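# Close the white door from inside until it latches

## Task

From inside the room, push or pull the white door closed until its latch catches and holds. Disturb nothing else and finish with both grippers empty. Release the door and back away. The robot must not topple or stay tilted, or the task fails. Once everything has settled, the arms, hands and lift must touch nothing, and the base must not touch any movable object such as a part, box, cart, lid or drawer. Any such contact in the final second brings a single penalty.

## Robot and tools

ROBOT. The LinearBot has an omnidirectional wheeled base and a column about 1.7 m tall. A carriage rides up and down the column (lift_m) and carries two identical six-joint arms, each with a two-finger gripper.
- The arm bases sit about 0.57 m + lift_m above the floor. Parts of the carriage hang roughly 0.15 m lower.
- A hand reaches about 0.78 m from its shoulder, but only about 0.38 m below the arm base.
- A hand is about 0.16 m long and 0.1 m wide (0.14 m when open).
- Parked arm joints 1-6 are 0, 0.05, 0.05, 1.45, 0, 0. With both arms parked the robot is about 0.85 m wide and 0.65 m long.
- Cameras: carriage_camera is fixed and faces forward, tilted about 20 degrees down. left_wrist_camera and right_wrist_camera look out past the fingertips.

FRAMES. All positions are in metres.
- Base frame: origin on the floor under the base centre, x forward, y left, z up.
- left_hand and right_hand are the points midway between each hand's pads, given in the base frame. Their quat_wxyz rotates base axes into hand axes. Hand z runs along the fingers and the fingers open along hand y.
- base_odometry is in the frame the base had at scene start. It only counts wheel turns, so slip shows up as travel. Heading is in radians, left positive, from -3.142 to 3.142.

move. Each call sends one action; its motions begin together.
- base: exactly one key, and each is a relative offset from where the base last reported itself. translate_m is -2 to 2 m, forward positive. strafe_m is -2 to 2 m, left positive. rotate_rad is -6.3 to 6.3 rad, counter-clockwise positive.
- joints: a single object holding absolute targets for any subset of joints, named individually.
  lift_m: 0 to 1 m (tolerance ±0.004).
  Per arm (left_ or right_ prefix), in radians:
  joint1_rad: -2.617 to 3.054. Yaw about vertical; 0 is forward, positive turns left.
  joint2_rad: 0 to 3.141. Shoulder; 0 is upper arm level pointing back, 1.57 upright, 3.14 level pointing forward.
  joint3_rad: 0 to 3.141. Elbow; 0 is folded, 3.14 straight.
  joint4_rad: -1.57 to 1.57. Wrist pitch; positive lifts the fingertips.
  joint5_rad: -1.57 to 1.57. Wrist yaw; positive swings the tips RIGHT.
  joint6_rad: -2.094 to 2.094. Roll about the finger axis; positive is clockwise seen from the forearm.
  gripper_m: 0 to 0.093 m, the gap between the pads.
- speeds: optional caps for this action only. translate_m and strafe_m take 0.02-0.5 m/s, rotate_rad 0.05-1.57 rad/s, lift_m 0.08-0.27 m/s (default 0.25). The others default to their maximum.
- min_time_s: 0.1-8 s, the shortest duration of each arm and gripper motion. Too small a value makes arms lurch and overshoot. 2 s or more gives straighter hand paths.
- cameras: names or ["all"].
- blocking: false returns within about 0.5 s while the motion continues. A later move overrides only the parts it names.
- Limits: an action runs at most 15 s, and a move times out after 14 s.
- Errors: an unknown key makes the call invalid, and an out-of-range value gets it refused. A refusal, or an unrequested stop (contact_stop, time_out), cancels the remaining move, wait and finished_scene calls in that reply.

OTHER TOOLS.
- wait(seconds 0-10, cameras): lets the scene run without new commands.
- stop(cameras): brakes everything. The base coasts a little first, and braked parts may keep pressing.
- zoom_image(camera, region [x0,y0,x1,y1] in pixels from the top-left, at most 504 by 504): enlarges part of the newest image.
- read_manual(section "licences"): returns licence text only.
- finished_scene(scene): ends the current scene. Pass its number, and call nothing after it in that reply.

RESULTS.
- Status words: done, moving, off_target (resting short of target and possibly still pushing), contact_stop, time_out, stopped, not_followed, limit_stop_at_motor_heat. A base "done" only means the wheels turned the commanded amount.
- "joint command not followed": a self-collision check blocked the arm targets. To clear it, resend one arm's current readings with joint1 turned away from the other arm, then do the other arm in a later action.
- on_its_own lists what the robot did unasked; "held at" gives a target, not a reading.
- motor_effort: percent of maximum, with the action's peak in brackets. It carries a sizeable error.
- Joint torques are listed in joint order.
- Motor temperatures: a MOTOR HOT line appears at 75 °C. At 100 °C the arm goes limp for 30-60 s or more; resend its targets afterwards.
- The "pictures" line names the order of the images.
- While you reply, the scene keeps running.

CAUTIONS.
- Hand readings tend to overstate height at long reach, since the real hand sits lower.
- The arms have no contact stop and keep pushing when blocked. They heat when stretched out or pressing, so park them between steps.
- Do not let the arms collide or squeeze each other. A hard press ends the scene.
- With joint2 below 0.8, turning joint1 outward by 0.5 rad or more can hit the column.
- Driving away while gripping a shut door's handle, or pulling hard with an arm, can pitch the robot forward and tip it over. Keep the lift low and the arms close in when pushing.
- Wheels can give contact_stop on effort alone. To recover, drive about 0.2 m back the way you came. Never reverse under a table edge.
- Close the door gently enough to latch without slamming, and avoid hard hits on anything fixed.
- To let go, command a gripper gap well above the current reading. Then retract the arms clear of everything and check that the base is not resting against movable items.

Each tool is called after "Call:" as name(argument=value, ...) on one line, values as JSON.

## Session

Call:
move()

Scene clock: 0.00 s.
Joint torques (N m): no reading
Motor temperatures (°C): left_arm=[31 34 39 31 28 30 27] | right_arm=[32 35 36 31 30 29 31]
base_odometry: x=+0.000 y=+0.000 heading=+0.000
base_status: not commanded
joint_positions: lift_m=+0.300 left_joint1_rad=-0.003 left_joint2_rad=+0.052 left_joint3_rad=+0.038 left_joint4_rad=+1.430 left_joint5_rad=-0.033 left_joint6_rad=+0.031 left_gripper_m=+0.09396 right_joint1_rad=+0.000 right_joint2_rad=+0.035 right_joint3_rad=+0.040 right_joint4_rad=+1.434 right_joint5_rad=-0.028 right_joint6_rad=-0.032 right_gripper_m=+0.09396
joint_status: not commanded
motor_effort: lift_m=+18 drive_wheels=+1
left_hand: x=+0.2553 y=+0.3028 z=+1.3095 quat_wxyz=(+0.997, -0.015, +0.077, +0.015) (m; base frame)
right_hand: x=+0.2486 y=-0.2923 z=+1.3103 quat_wxyz=(+0.998, -0.015, +0.066, -0.015) (m; base frame)
pictures: carriage_camera, left_wrist_camera, right_wrist_camera
Images, in order (width x height): carriage_camera 672x504, left_wrist_camera 672x504, right_wrist_camera 672x504.

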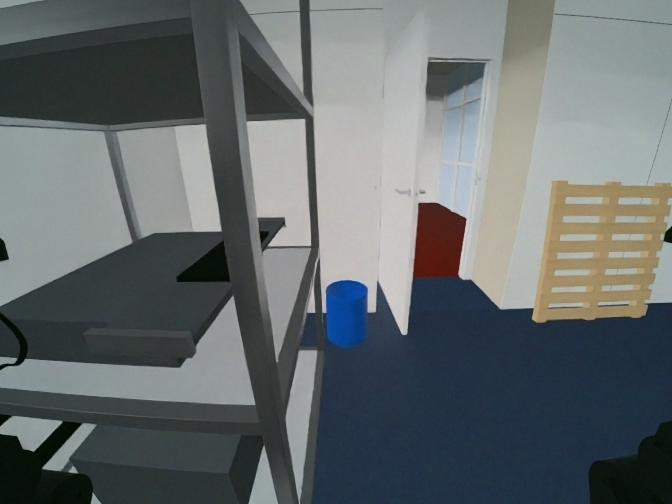

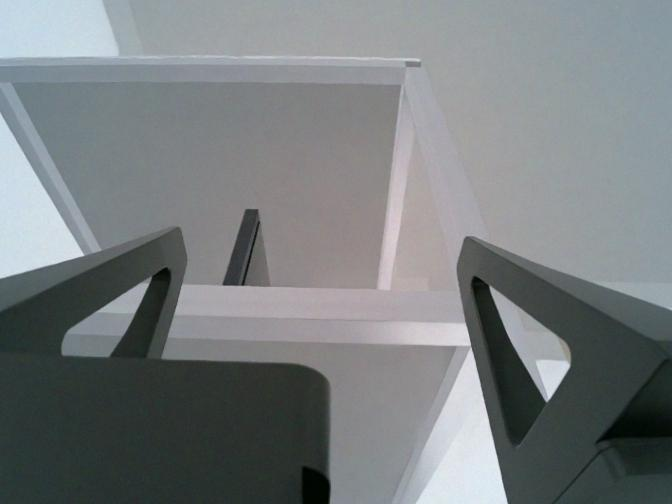

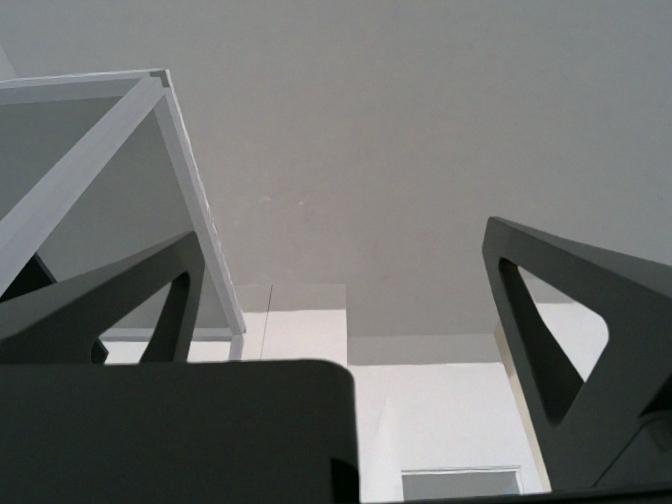

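Call:
move(base={"strafe_m": -0.65}, joints={"lift_m": 0.25, "left_gripper_m": 0.0}, cameras=["carriage_camera"])

Call:
move(base={"translate_m": 0.6}, cameras=["carriage_camera"])

Scene clock: 55.53 s.
Joint torques (N m): left_arm=[-0.24 3.97 5.55 -0.09 0.07 0.05] | right_arm=[-0.17 3.84 5.98 -0.21 -0.05 -0.06]
move: done
base_odometry: x=-0.001 y=-0.650 heading=-0.001
base_status: done
joint_positions: lift_m=+0.250 left_joint1_rad=-0.003 left_joint2_rad=+0.052 left_joint3_rad=+0.038 left_joint4_rad=+1.430 left_joint5_rad=-0.033 left_joint6_rad=+0.031 left_gripper_m=+0.00067 right_joint1_rad=+0.001 right_joint2_rad=+0.035 right_joint3_rad=+0.040 right_joint4_rad=+1.434 right_joint5_rad=-0.028 right_joint6_rad=-0.032 right_gripper_m=+0.09396
joint_status: all done
motor_effort: lift_m=+18(20) drive_wheels=-3(19)
left_hand: x=+0.2553 y=+0.3028 z=+1.2594 quat_wxyz=(+0.997, -0.015, +0.077, +0.015) (m; base frame)
right_hand: x=+0.2486 y=-0.2923 z=+1.2602 quat_wxyz=(+0.998, -0.015, +0.066, -0.015) (m; base frame)
pictures: carriage_camera
Images, in order (width x height): carriage_camera 672x504.

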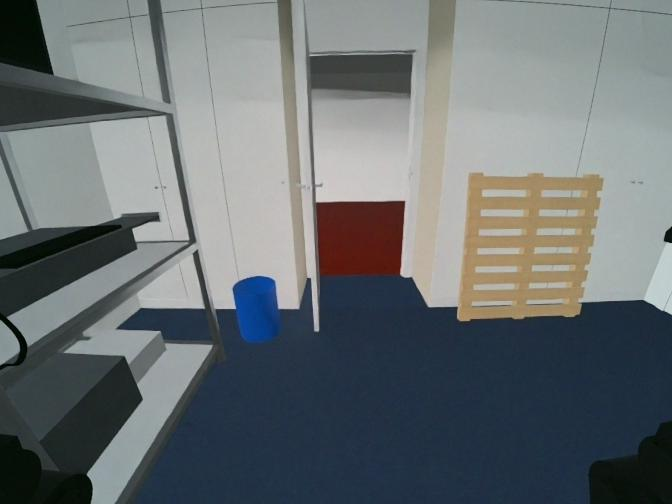

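Scene clock: 58.93 s.
Joint torques (N m): left_arm=[-0.21 3.99 5.7 -0.02 0.11 0.05] | right_arm=[-0.14 3.86 5.97 -0.19 -0.04 -0.04]
move: done
base_odometry: x=+0.599 y=-0.651 heading=-0.001
base_status: done
joint_positions: lift_m=+0.250 left_joint1_rad=-0.003 left_joint2_rad=+0.052 left_joint3_rad=+0.038 left_joint4_rad=+1.429 left_joint5_rad=-0.033 left_joint6_rad=+0.031 left_gripper_m=+0.00067 right_joint1_rad=+0.001 right_joint2_rad=+0.035 right_joint3_rad=+0.040 right_joint4_rad=+1.433 right_joint5_rad=-0.028 right_joint6_rad=-0.032 right_gripper_m=+0.09396
joint_status: not commanded
motor_effort: lift_m=+18(19) drive_wheels=-1(14)
left_hand: x=+0.2556 y=+0.3028 z=+1.2594 quat_wxyz=(+0.997, -0.015, +0.078, +0.015) (m; base frame)
right_hand: x=+0.2489 y=-0.2923 z=+1.2602 quat_wxyz=(+0.998, -0.015, +0.066, -0.015) (m; base frame)
pictures: carriage_camera
Images, in order (width x height): carriage_camera 672x504.

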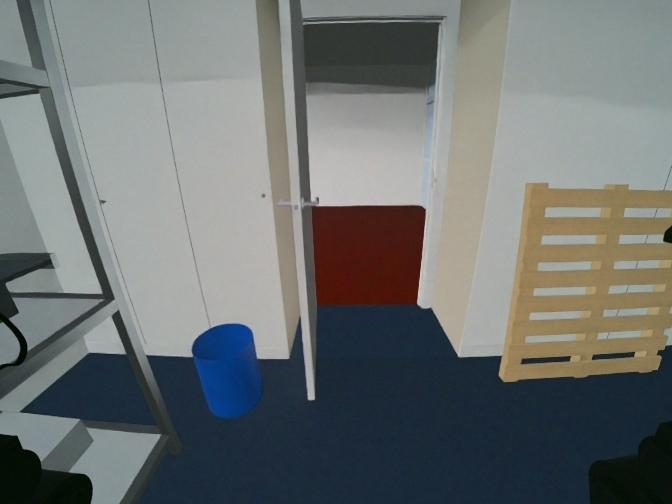

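Call:
move(joints={"lift_m": 0.28, "left_joint1_rad": 0, "left_joint2_rad": 2.3, "left_joint3_rad": 2.3, "left_joint4_rad": 0, "left_joint5_rad": 0, "left_joint6_rad": 0}, min_time_s=2, cameras=["carriage_camera"])

Call:
move(base={"translate_m": 0.6}, speeds={"translate_m": 0.25}, cameras=["all"])

Scene clock: 95.87 s.
Joint torques (N m): left_arm=[0.23 -14.19 9.36 1.88 0.29 -0.1] | right_arm=[-0.14 3.89 6 -0.18 -0.06 -0.03]
move: done
base_odometry: x=+0.599 y=-0.651 heading=-0.001
base_status: not commanded
joint_positions: lift_m=+0.280 left_joint1_rad=-0.003 left_joint2_rad=+2.294 left_joint3_rad=+2.272 left_joint4_rad=+0.009 left_joint5_rad=-0.016 left_joint6_rad=+0.012 left_gripper_m=+0.00067 right_joint1_rad=+0.001 right_joint2_rad=+0.035 right_joint3_rad=+0.040 right_joint4_rad=+1.433 right_joint5_rad=-0.028 right_joint6_rad=-0.032 right_gripper_m=+0.09396
joint_status: all done
motor_effort: lift_m=+18(22) drive_wheels=+0(6)
left_hand: x=+0.9040 y=+0.2979 z=+1.2237 quat_wxyz=(+0.703, +0.000, +0.711, +0.009) (m; base frame)
right_hand: x=+0.2489 y=-0.2923 z=+1.2903 quat_wxyz=(+0.998, -0.015, +0.066, -0.015) (m; base frame)
pictures: carriage_camera
Images, in order (width x height): carriage_camera 672x504.

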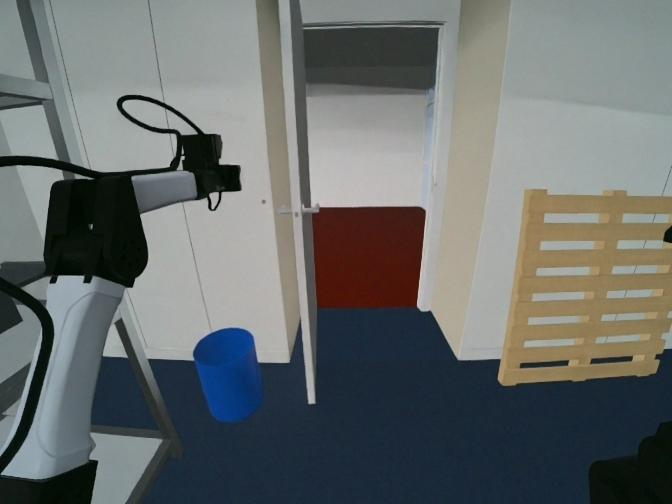

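Scene clock: 99.57 s.
Joint torques (N m): left_arm=[0.08 -14.28 9.18 1.97 0.29 -0.07] | right_arm=[-0.2 3.86 5.87 -0.17 -0.05 -0.05]
Motor temperatures (°C): left_arm=[31 38 44 32 28 30 28] | right_arm=[31 37 37 30 30 29 31]
move: done
base_odometry: x=+1.199 y=-0.652 heading=-0.001
base_status: done
joint_positions: lift_m=+0.280 left_joint1_rad=-0.003 left_joint2_rad=+2.294 left_joint3_rad=+2.273 left_joint4_rad=+0.001 left_joint5_rad=-0.015 left_joint6_rad=+0.012 left_gripper_m=+0.00067 right_joint1_rad=+0.001 right_joint2_rad=+0.035 right_joint3_rad=+0.040 right_joint4_rad=+1.433 right_joint5_rad=-0.028 right_joint6_rad=-0.032 right_gripper_m=+0.09396
joint_status: not commanded
motor_effort: lift_m=+18(18) drive_wheels=+0(12)
left_hand: x=+0.9039 y=+0.2978 z=+1.2223 quat_wxyz=(+0.700, +0.000, +0.714, +0.009) (m; base frame)
right_hand: x=+0.2489 y=-0.2923 z=+1.2903 quat_wxyz=(+0.998, -0.015, +0.066, -0.015) (m; base frame)
pictures: carriage_camera, left_wrist_camera, right_wrist_camera
Images, in order (width x height): carriage_camera 672x504, left_wrist_camera 672x504, right_wrist_camera 672x504.

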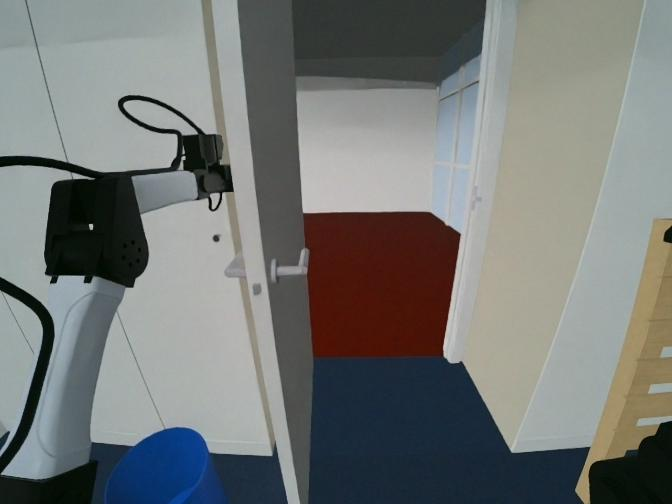

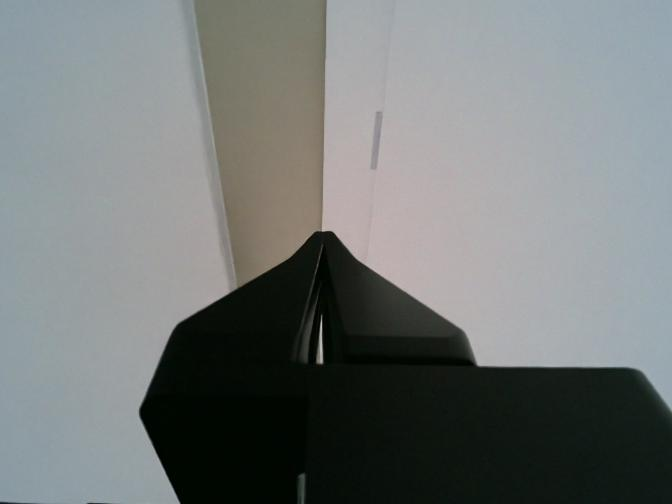

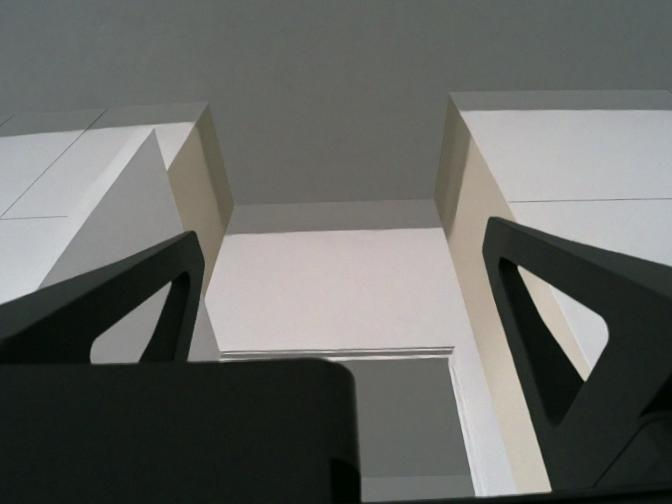

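Call:
move(base={"strafe_m": -0.5}, speeds={"strafe_m": 0.15}, cameras=["carriage_camera", "left_wrist_camera"])

Scene clock: 107.67 s.
Joint torques (N m): left_arm=[-0.28 -14.15 9.37 1.97 0.29 -0.02] | right_arm=[-0.13 3.88 6.04 -0.18 -0.05 -0.04]
Motor temperatures (°C): left_arm=[31 43 45 34 28 30 28] | right_arm=[31 37 37 30 30 29 31]
move: done
base_odometry: x=+1.199 y=-1.152 heading=-0.001
base_status: done
joint_positions: lift_m=+0.280 left_joint1_rad=+0.000 left_joint2_rad=+2.294 left_joint3_rad=+2.273 left_joint4_rad=+0.001 left_joint5_rad=-0.014 left_joint6_rad=+0.006 left_gripper_m=+0.00066 right_joint1_rad=+0.001 right_joint2_rad=+0.035 right_joint3_rad=+0.040 right_joint4_rad=+1.433 right_joint5_rad=-0.028 right_joint6_rad=-0.032 right_gripper_m=+0.09396
joint_status: not commanded
motor_effort: lift_m=+18(18) drive_wheels=+0(14)
left_hand: x=+0.9039 y=+0.2996 z=+1.2221 quat_wxyz=(+0.700, -0.003, +0.714, +0.007) (m; base frame)
right_hand: x=+0.2489 y=-0.2923 z=+1.2903 quat_wxyz=(+0.998, -0.015, +0.066, -0.015) (m; base frame)
pictures: carriage_camera, left_wrist_camera
Images, in order (width x height): carriage_camera 672x504, left_wrist_camera 672x504.

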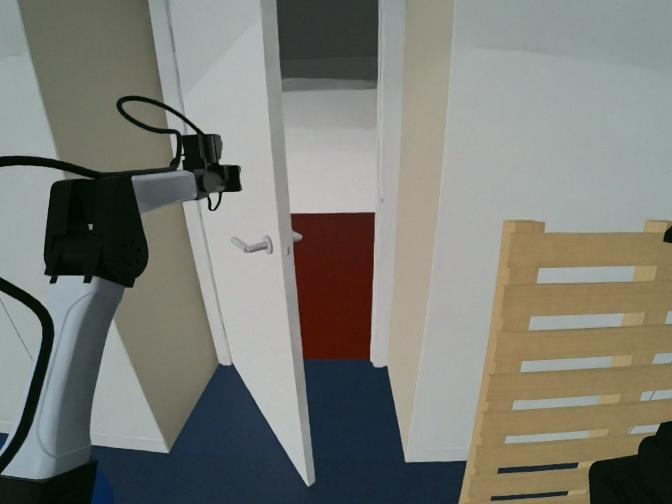

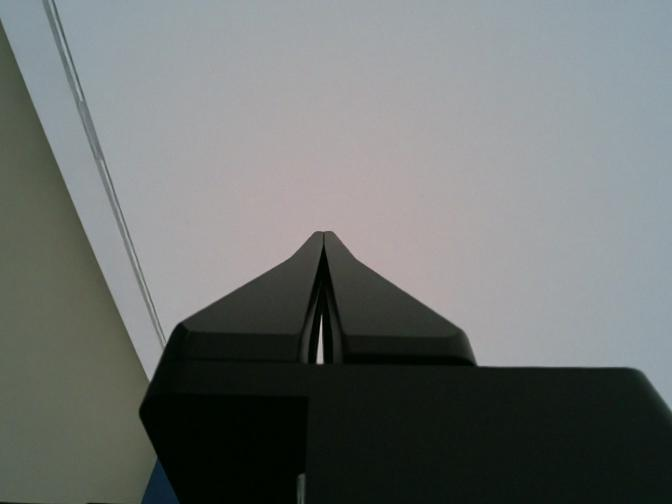

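Call:
move(joints={"left_joint1_rad": -0.2}, base={"translate_m": 0.33}, speeds={"translate_m": 0.15}, cameras=["carriage_camera", "left_wrist_camera"])

Call:
move(joints={"left_joint1_rad": -0.42}, min_time_s=2, cameras=["carriage_camera", "left_wrist_camera"])

Scene clock: 130.50 s.
Joint torques (N m): left_arm=[0.16 -14.24 9.05 2.04 0.29 -0.02] | right_arm=[-0.17 3.9 6 -0.18 -0.06 -0.04]
Motor temperatures (°C): left_arm=[31 51 47 37 28 30 28] | right_arm=[31 37 38 30 30 29 31]
move: done
base_odometry: x=+1.529 y=-1.152 heading=-0.002
base_status: done
joint_positions: lift_m=+0.280 left_joint1_rad=-0.204 left_joint2_rad=+2.294 left_joint3_rad=+2.276 left_joint4_rad=-0.007 left_joint5_rad=-0.015 left_joint6_rad=+0.006 left_gripper_m=+0.00066 right_joint1_rad=+0.001 right_joint2_rad=+0.035 right_joint3_rad=+0.040 right_joint4_rad=+1.433 right_joint5_rad=-0.028 right_joint6_rad=-0.032 right_gripper_m=+0.09396
joint_status: all done
motor_effort: lift_m=+17(18) drive_wheels=+2(12)
left_hand: x=+0.8901 y=+0.1605 z=+1.2216 quat_wxyz=(+0.695, +0.070, +0.712, -0.064) (m; base frame)
right_hand: x=+0.2488 y=-0.2923 z=+1.2903 quat_wxyz=(+0.998, -0.015, +0.066, -0.015) (m; base frame)
pictures: carriage_camera, left_wrist_camera
Images, in order (width x height): carriage_camera 672x504, left_wrist_camera 672x504.

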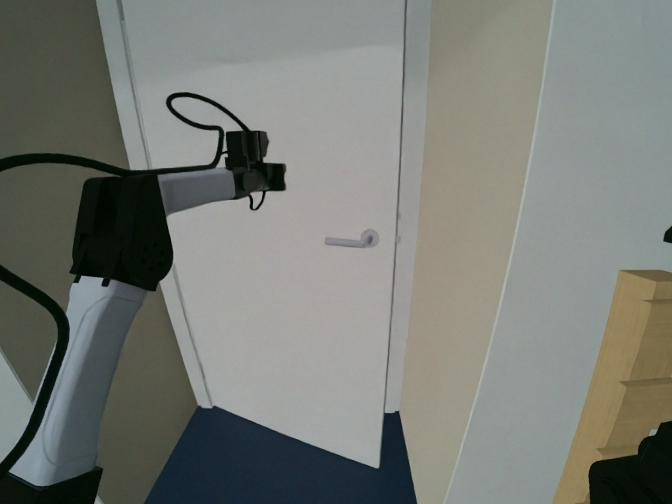

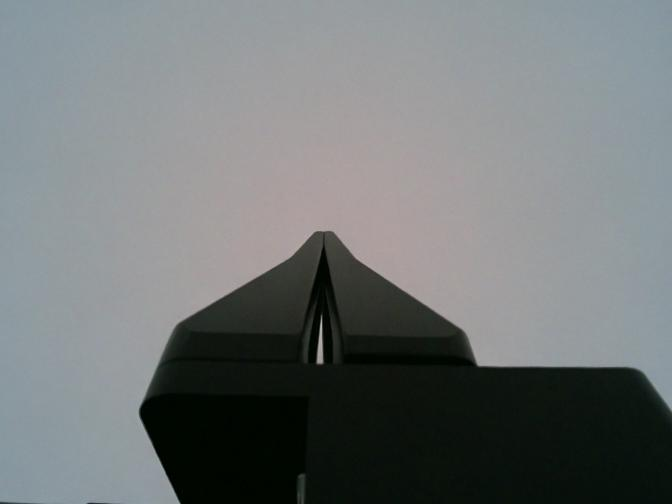

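Scene clock: 132.80 s.
Joint torques (N m): left_arm=[-0.46 -14.19 9.18 2.03 0.27 -0.04] | right_arm=[-0.14 3.85 5.93 -0.19 -0.06 -0.04]
move: done
base_odometry: x=+1.529 y=-1.152 heading=-0.002
base_status: not commanded
joint_positions: lift_m=+0.280 left_joint1_rad=-0.415 left_joint2_rad=+2.294 left_joint3_rad=+2.276 left_joint4_rad=-0.007 left_joint5_rad=-0.014 left_joint6_rad=+0.006 left_gripper_m=+0.00066 right_joint1_rad=+0.001 right_joint2_rad=+0.035 right_joint3_rad=+0.040 right_joint4_rad=+1.433 right_joint5_rad=-0.028 right_joint6_rad=-0.032 right_gripper_m=+0.09396
joint_status: all done
motor_effort: lift_m=+18(18) drive_wheels=-2(5)
left_hand: x=+0.8462 y=+0.0215 z=+1.2216 quat_wxyz=(+0.685, +0.145, +0.701, -0.137) (m; base frame)
right_hand: x=+0.2488 y=-0.2923 z=+1.2903 quat_wxyz=(+0.998, -0.015, +0.066, -0.015) (m; base frame)
pictures: carriage_camera, left_wrist_camera
Images, in order (width x height): carriage_camera 672x504, left_wrist_camera 672x504.

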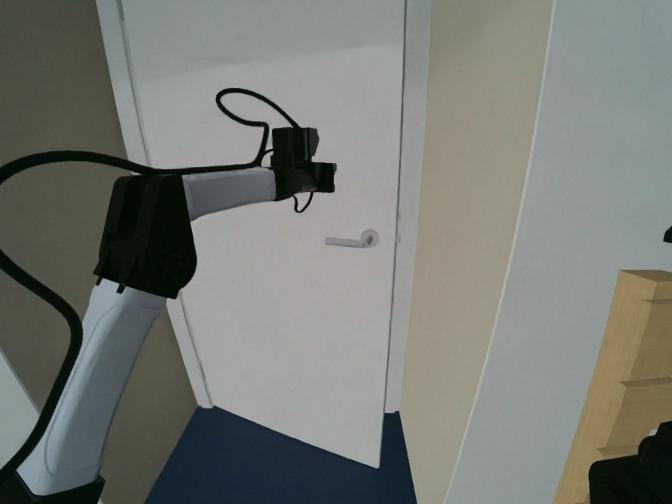

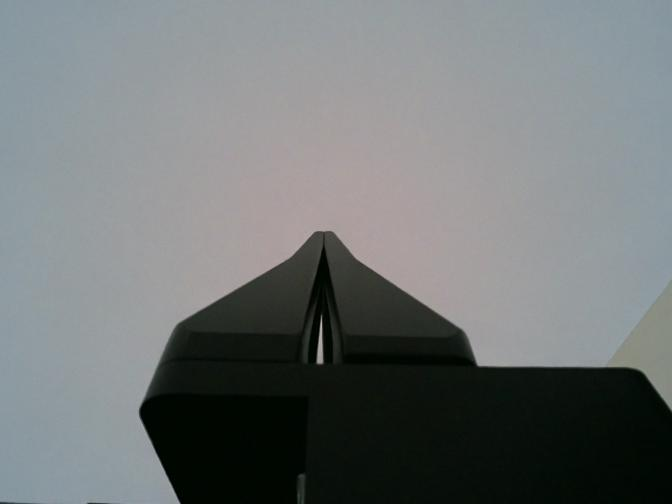

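Call:
move(joints={"lift_m": 0.3, "left_joint1_rad": -0.5, "left_joint2_rad": 2.65, "left_joint3_rad": 2.65, "left_joint4_rad": 0.0}, base={"strafe_m": 0.18}, min_time_s=2, speeds={"strafe_m": 0.2}, cameras=["carriage_camera", "left_wrist_camera"])

Call:
move(base={"translate_m": 0.3}, speeds={"translate_m": 0.12}, cameras=["carriage_camera", "left_wrist_camera"])

Scene clock: 146.20 s.
Joint torques (N m): left_arm=[-0.35 -15.41 9.5 2.02 0.26 -0.01] | right_arm=[-0.16 3.88 6 -0.19 -0.05 -0.04]
move: done
base_odometry: x=+1.530 y=-0.972 heading=-0.002
base_status: done
joint_positions: lift_m=+0.300 left_joint1_rad=-0.496 left_joint2_rad=+2.635 left_joint3_rad=+2.621 left_joint4_rad=-0.005 left_joint5_rad=-0.013 left_joint6_rad=+0.006 left_gripper_m=+0.00066 right_joint1_rad=+0.001 right_joint2_rad=+0.035 right_joint3_rad=+0.040 right_joint4_rad=+1.433 right_joint5_rad=-0.028 right_joint6_rad=-0.032 right_gripper_m=+0.09396
joint_status: all done
motor_effort: lift_m=+17(22) drive_wheels=+0(12)
left_hand: x=+0.8711 y=-0.0554 z=+1.1738 quat_wxyz=(+0.680, +0.173, +0.693, -0.165) (m; base frame)
right_hand: x=+0.2488 y=-0.2923 z=+1.3104 quat_wxyz=(+0.998, -0.015, +0.066, -0.015) (m; base frame)
pictures: carriage_camera, left_wrist_camera
Images, in order (width x height): carriage_camera 672x504, left_wrist_camera 672x504.

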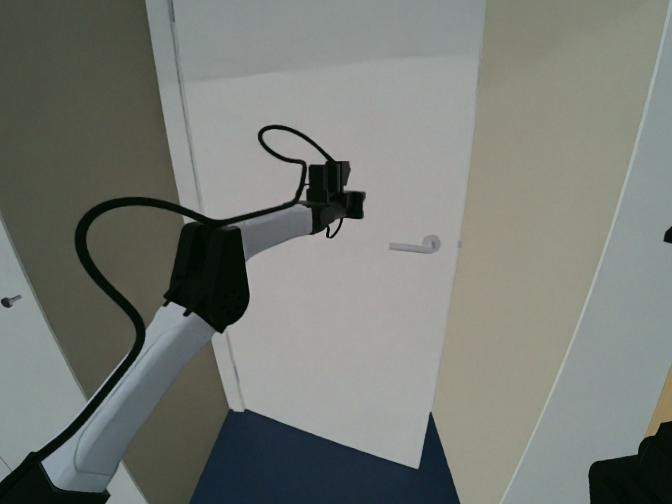

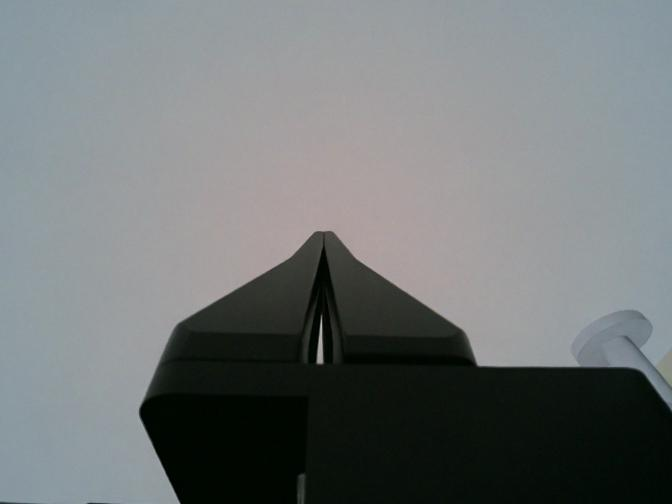

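Scene clock: 149.47 s.
Joint torques (N m): left_arm=[5.26 -15.83 8.38 2.1 -2.24 -0.01] | right_arm=[-0.09 3.86 6 -0.2 -0.06 -0.05]
move: done
base_odometry: x=+1.829 y=-0.973 heading=-0.002
base_status: done
joint_positions: lift_m=+0.300 left_joint1_rad=-0.569 left_joint2_rad=+2.639 left_joint3_rad=+2.633 left_joint4_rad=-0.016 left_joint5_rad=+0.203 left_joint6_rad=+0.006 left_gripper_m=+0.00065 right_joint1_rad=+0.001 right_joint2_rad=+0.035 right_joint3_rad=+0.040 right_joint4_rad=+1.433 right_joint5_rad=-0.028 right_joint6_rad=-0.032 right_gripper_m=+0.09396
joint_status: not commanded
motor_effort: lift_m=+18(18) drive_wheels=+6(13)
left_hand: x=+0.8205 y=-0.1316 z=+1.1747 quat_wxyz=(+0.648, +0.269, +0.662, -0.263) (m; base frame)
right_hand: x=+0.2488 y=-0.2923 z=+1.3103 quat_wxyz=(+0.998, -0.015, +0.066, -0.015) (m; base frame)
pictures: carriage_camera, left_wrist_camera
Images, in order (width x height): carriage_camera 672x504, left_wrist_camera 672x504.

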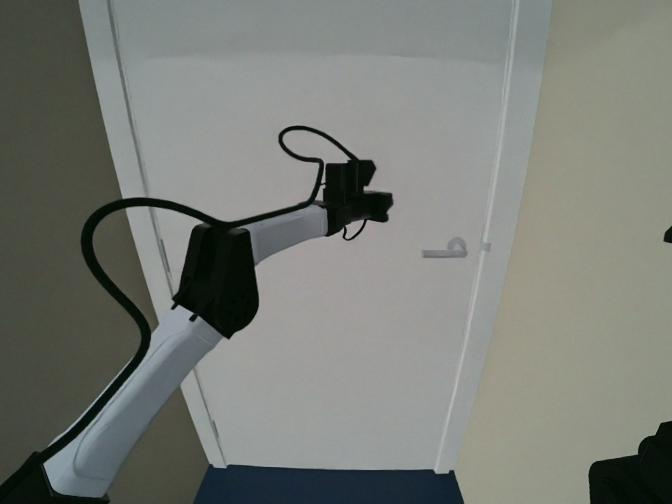

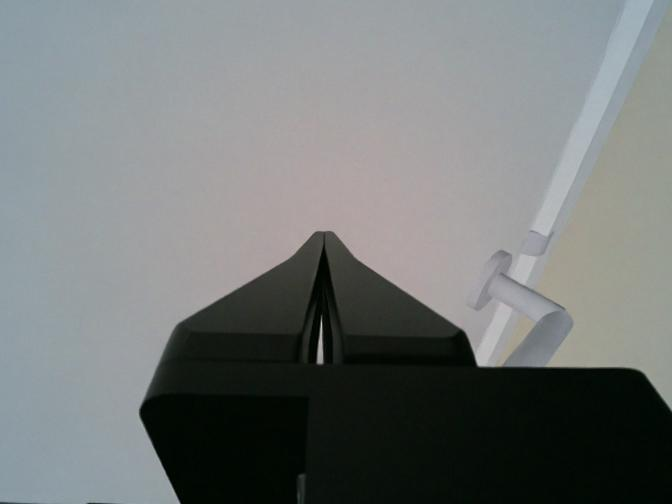

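Call:
zoom_image(camera="carriage_camera", region=[400, 0, 560, 260])

Call:
zoom_image(camera="carriage_camera", region=[400, 230, 560, 480])

Scaled by 1.938 from the camera's 672x504 image, which has a finer 960x720 frame.

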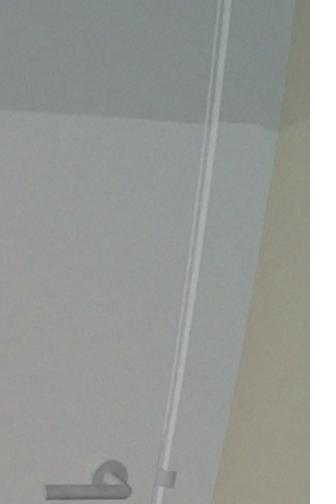

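Scaled by 2.016 from the camera's 672x504 image, which has a finer 960x720 frame.

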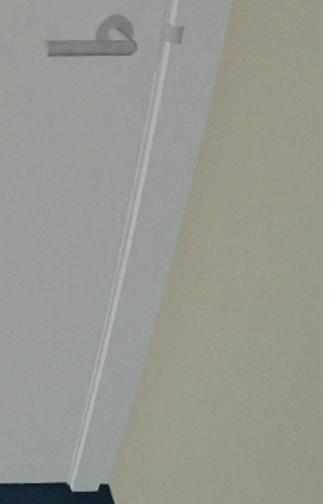

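Call:
move(base={"translate_m": 0.06}, speeds={"translate_m": 0.08}, cameras=["carriage_camera", "left_wrist_camera"])

Call:
zoom_image(camera="carriage_camera", region=[400, 230, 560, 480])

Scene clock: 161.77 s.
Joint torques (N m): left_arm=[9.68 -14.8 8.09 2.31 -4.55 0.04] | right_arm=[0.08 3.88 6.04 -0.16 -0.06 -0.05]
move: done
base_odometry: x=+1.889 y=-0.973 heading=-0.001
base_status: done
joint_positions: lift_m=+0.300 left_joint1_rad=-0.629 left_joint2_rad=+2.629 left_joint3_rad=+2.637 left_joint4_rad=-0.043 left_joint5_rad=+0.401 left_joint6_rad=-0.001 left_gripper_m=+0.00064 right_joint1_rad=+0.001 right_joint2_rad=+0.035 right_joint3_rad=+0.040 right_joint4_rad=+1.433 right_joint5_rad=-0.028 right_joint6_rad=-0.032 right_gripper_m=+0.09396
joint_status: not commanded
motor_effort: lift_m=+18(18) drive_wheels=+6(14)
left_hand: x=+0.7645 y=-0.1864 z=+1.1769 quat_wxyz=(+0.602, +0.349, +0.628, -0.347) (m; base frame)
right_hand: x=+0.2489 y=-0.2923 z=+1.3103 quat_wxyz=(+0.998, -0.015, +0.066, -0.015) (m; base frame)
pictures: carriage_camera, left_wrist_camera
Images, in order (width x height): carriage_camera 672x504, left_wrist_camera 672x504.

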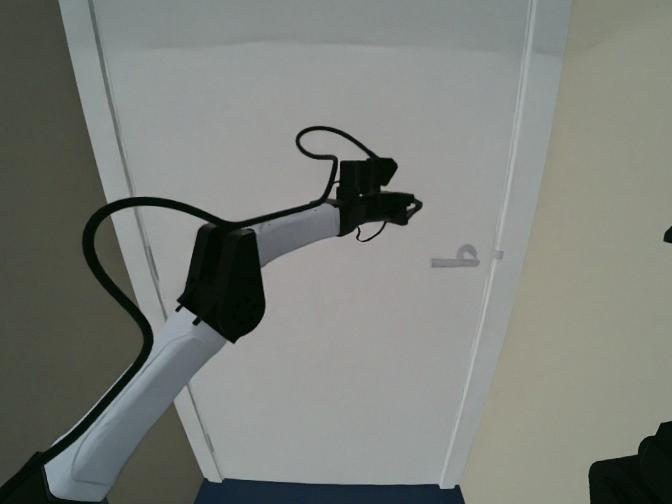

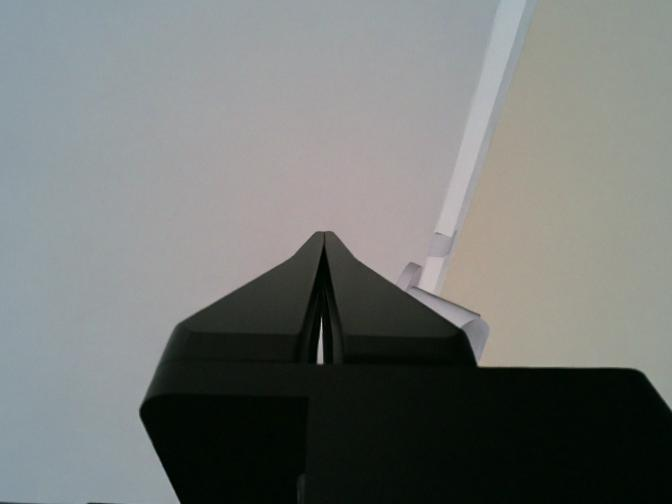

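Scaled by 2.016 from the camera's 672x504 image, which has a finer 960x720 frame.

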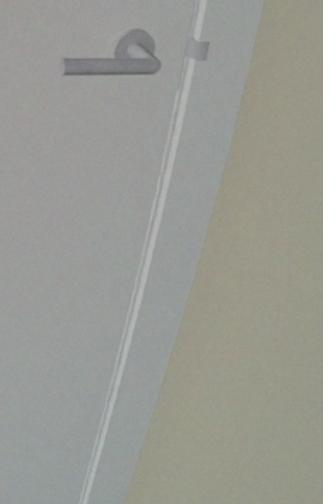

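Call:
move(base={"translate_m": -0.15}, speeds={"translate_m": 0.15}, cameras=["carriage_camera", "left_wrist_camera"])

Call:
zoom_image(camera="carriage_camera", region=[400, 230, 560, 480])

Scene clock: 171.27 s.
Joint torques (N m): left_arm=[-0.21 -15.41 8.35 2.09 -0.11 0.11] | right_arm=[-0.23 3.93 5.94 -0.17 -0.04 -0.04]
Motor temperatures (°C): left_arm=[34 57 49 41 37 30 28] | right_arm=[31 37 38 30 29 29 31]
move: done
base_odometry: x=+1.739 y=-0.972 heading=-0.001
base_status: done
joint_positions: lift_m=+0.300 left_joint1_rad=-0.499 left_joint2_rad=+2.635 left_joint3_rad=+2.637 left_joint4_rad=-0.018 left_joint5_rad=+0.016 left_joint6_rad=-0.001 left_gripper_m=+0.00064 right_joint1_rad=+0.001 right_joint2_rad=+0.035 right_joint3_rad=+0.040 right_joint4_rad=+1.433 right_joint5_rad=-0.028 right_joint6_rad=-0.032 right_gripper_m=+0.09396
joint_status: not commanded
motor_effort: lift_m=+18(18) drive_wheels=-1(11)
left_hand: x=+0.8667 y=-0.0613 z=+1.1784 quat_wxyz=(+0.678, +0.181, +0.690, -0.179) (m; base frame)
right_hand: x=+0.2489 y=-0.2923 z=+1.3103 quat_wxyz=(+0.998, -0.015, +0.066, -0.015) (m; base frame)
pictures: carriage_camera, left_wrist_camera
Images, in order (width x height): carriage_camera 672x504, left_wrist_camera 672x504.

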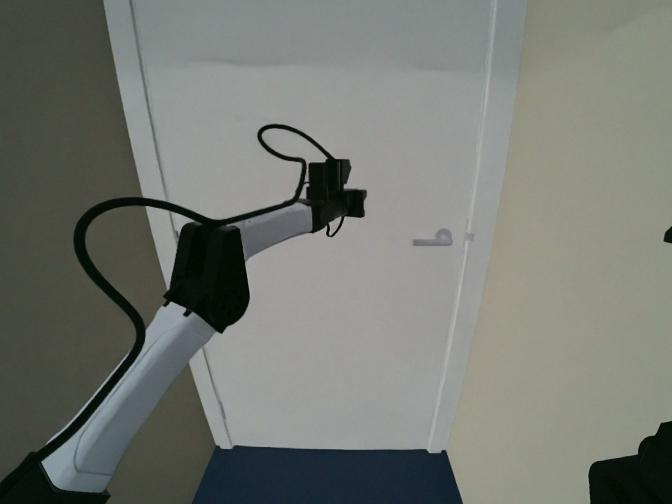

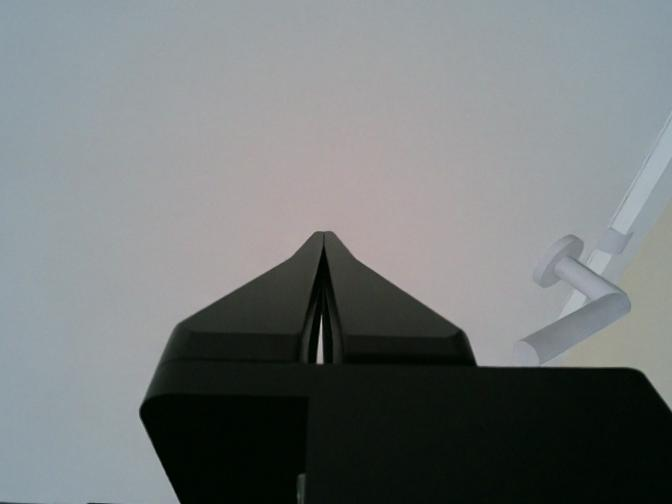

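Scaled by 2.016 from the camera's 672x504 image, which has a finer 960x720 frame.

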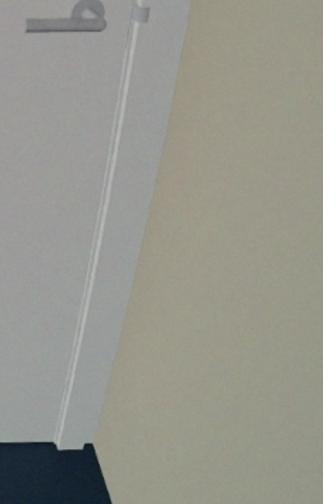

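Call:
move(base={"translate_m": -0.2}, cameras=["carriage_camera"])

Call:
finished_scene(scene=1)

Scene clock: 178.97 s.
Joint torques (N m): left_arm=[-0.06 -15.8 8.17 2.09 -0.04 0.08] | right_arm=[-0.14 3.88 5.96 -0.2 -0.07 -0.04]
Motor temperatures (°C): left_arm=[33 59 49 41 35 30 28] | right_arm=[31 37 38 29 29 29 31]
move: done
base_odometry: x=+1.539 y=-0.972 heading=-0.001
base_status: done
joint_positions: lift_m=+0.300 left_joint1_rad=-0.500 left_joint2_rad=+2.638 left_joint3_rad=+2.637 left_joint4_rad=-0.014 left_joint5_rad=+0.014 left_joint6_rad=-0.001 left_gripper_m=+0.00064 right_joint1_rad=+0.001 right_joint2_rad=+0.035 right_joint3_rad=+0.040 right_joint4_rad=+1.433 right_joint5_rad=-0.028 right_joint6_rad=-0.032 right_gripper_m=+0.09396
joint_status: not commanded
motor_effort: lift_m=+18(18) drive_wheels=-1(12)
left_hand: x=+0.8670 y=-0.0620 z=+1.1776 quat_wxyz=(+0.679, +0.181, +0.689, -0.179) (m; base frame)
right_hand: x=+0.2488 y=-0.2923 z=+1.3103 quat_wxyz=(+0.998, -0.015, +0.066, -0.015) (m; base frame)
pictures: carriage_camera
Images, in order (width x height): carriage_camera 672x504.

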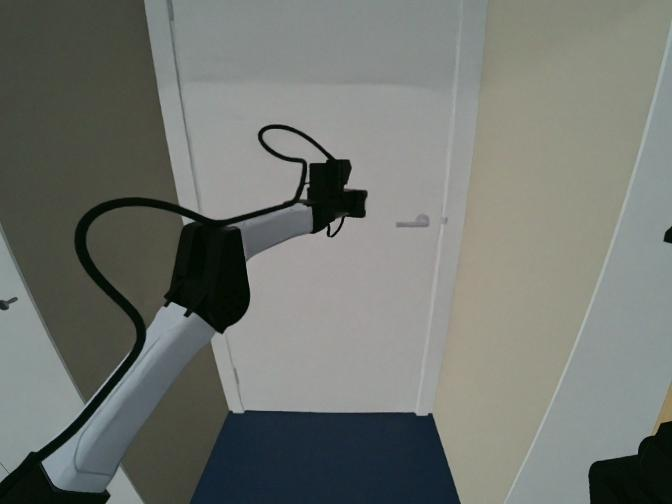

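The scene is finished: the task was done.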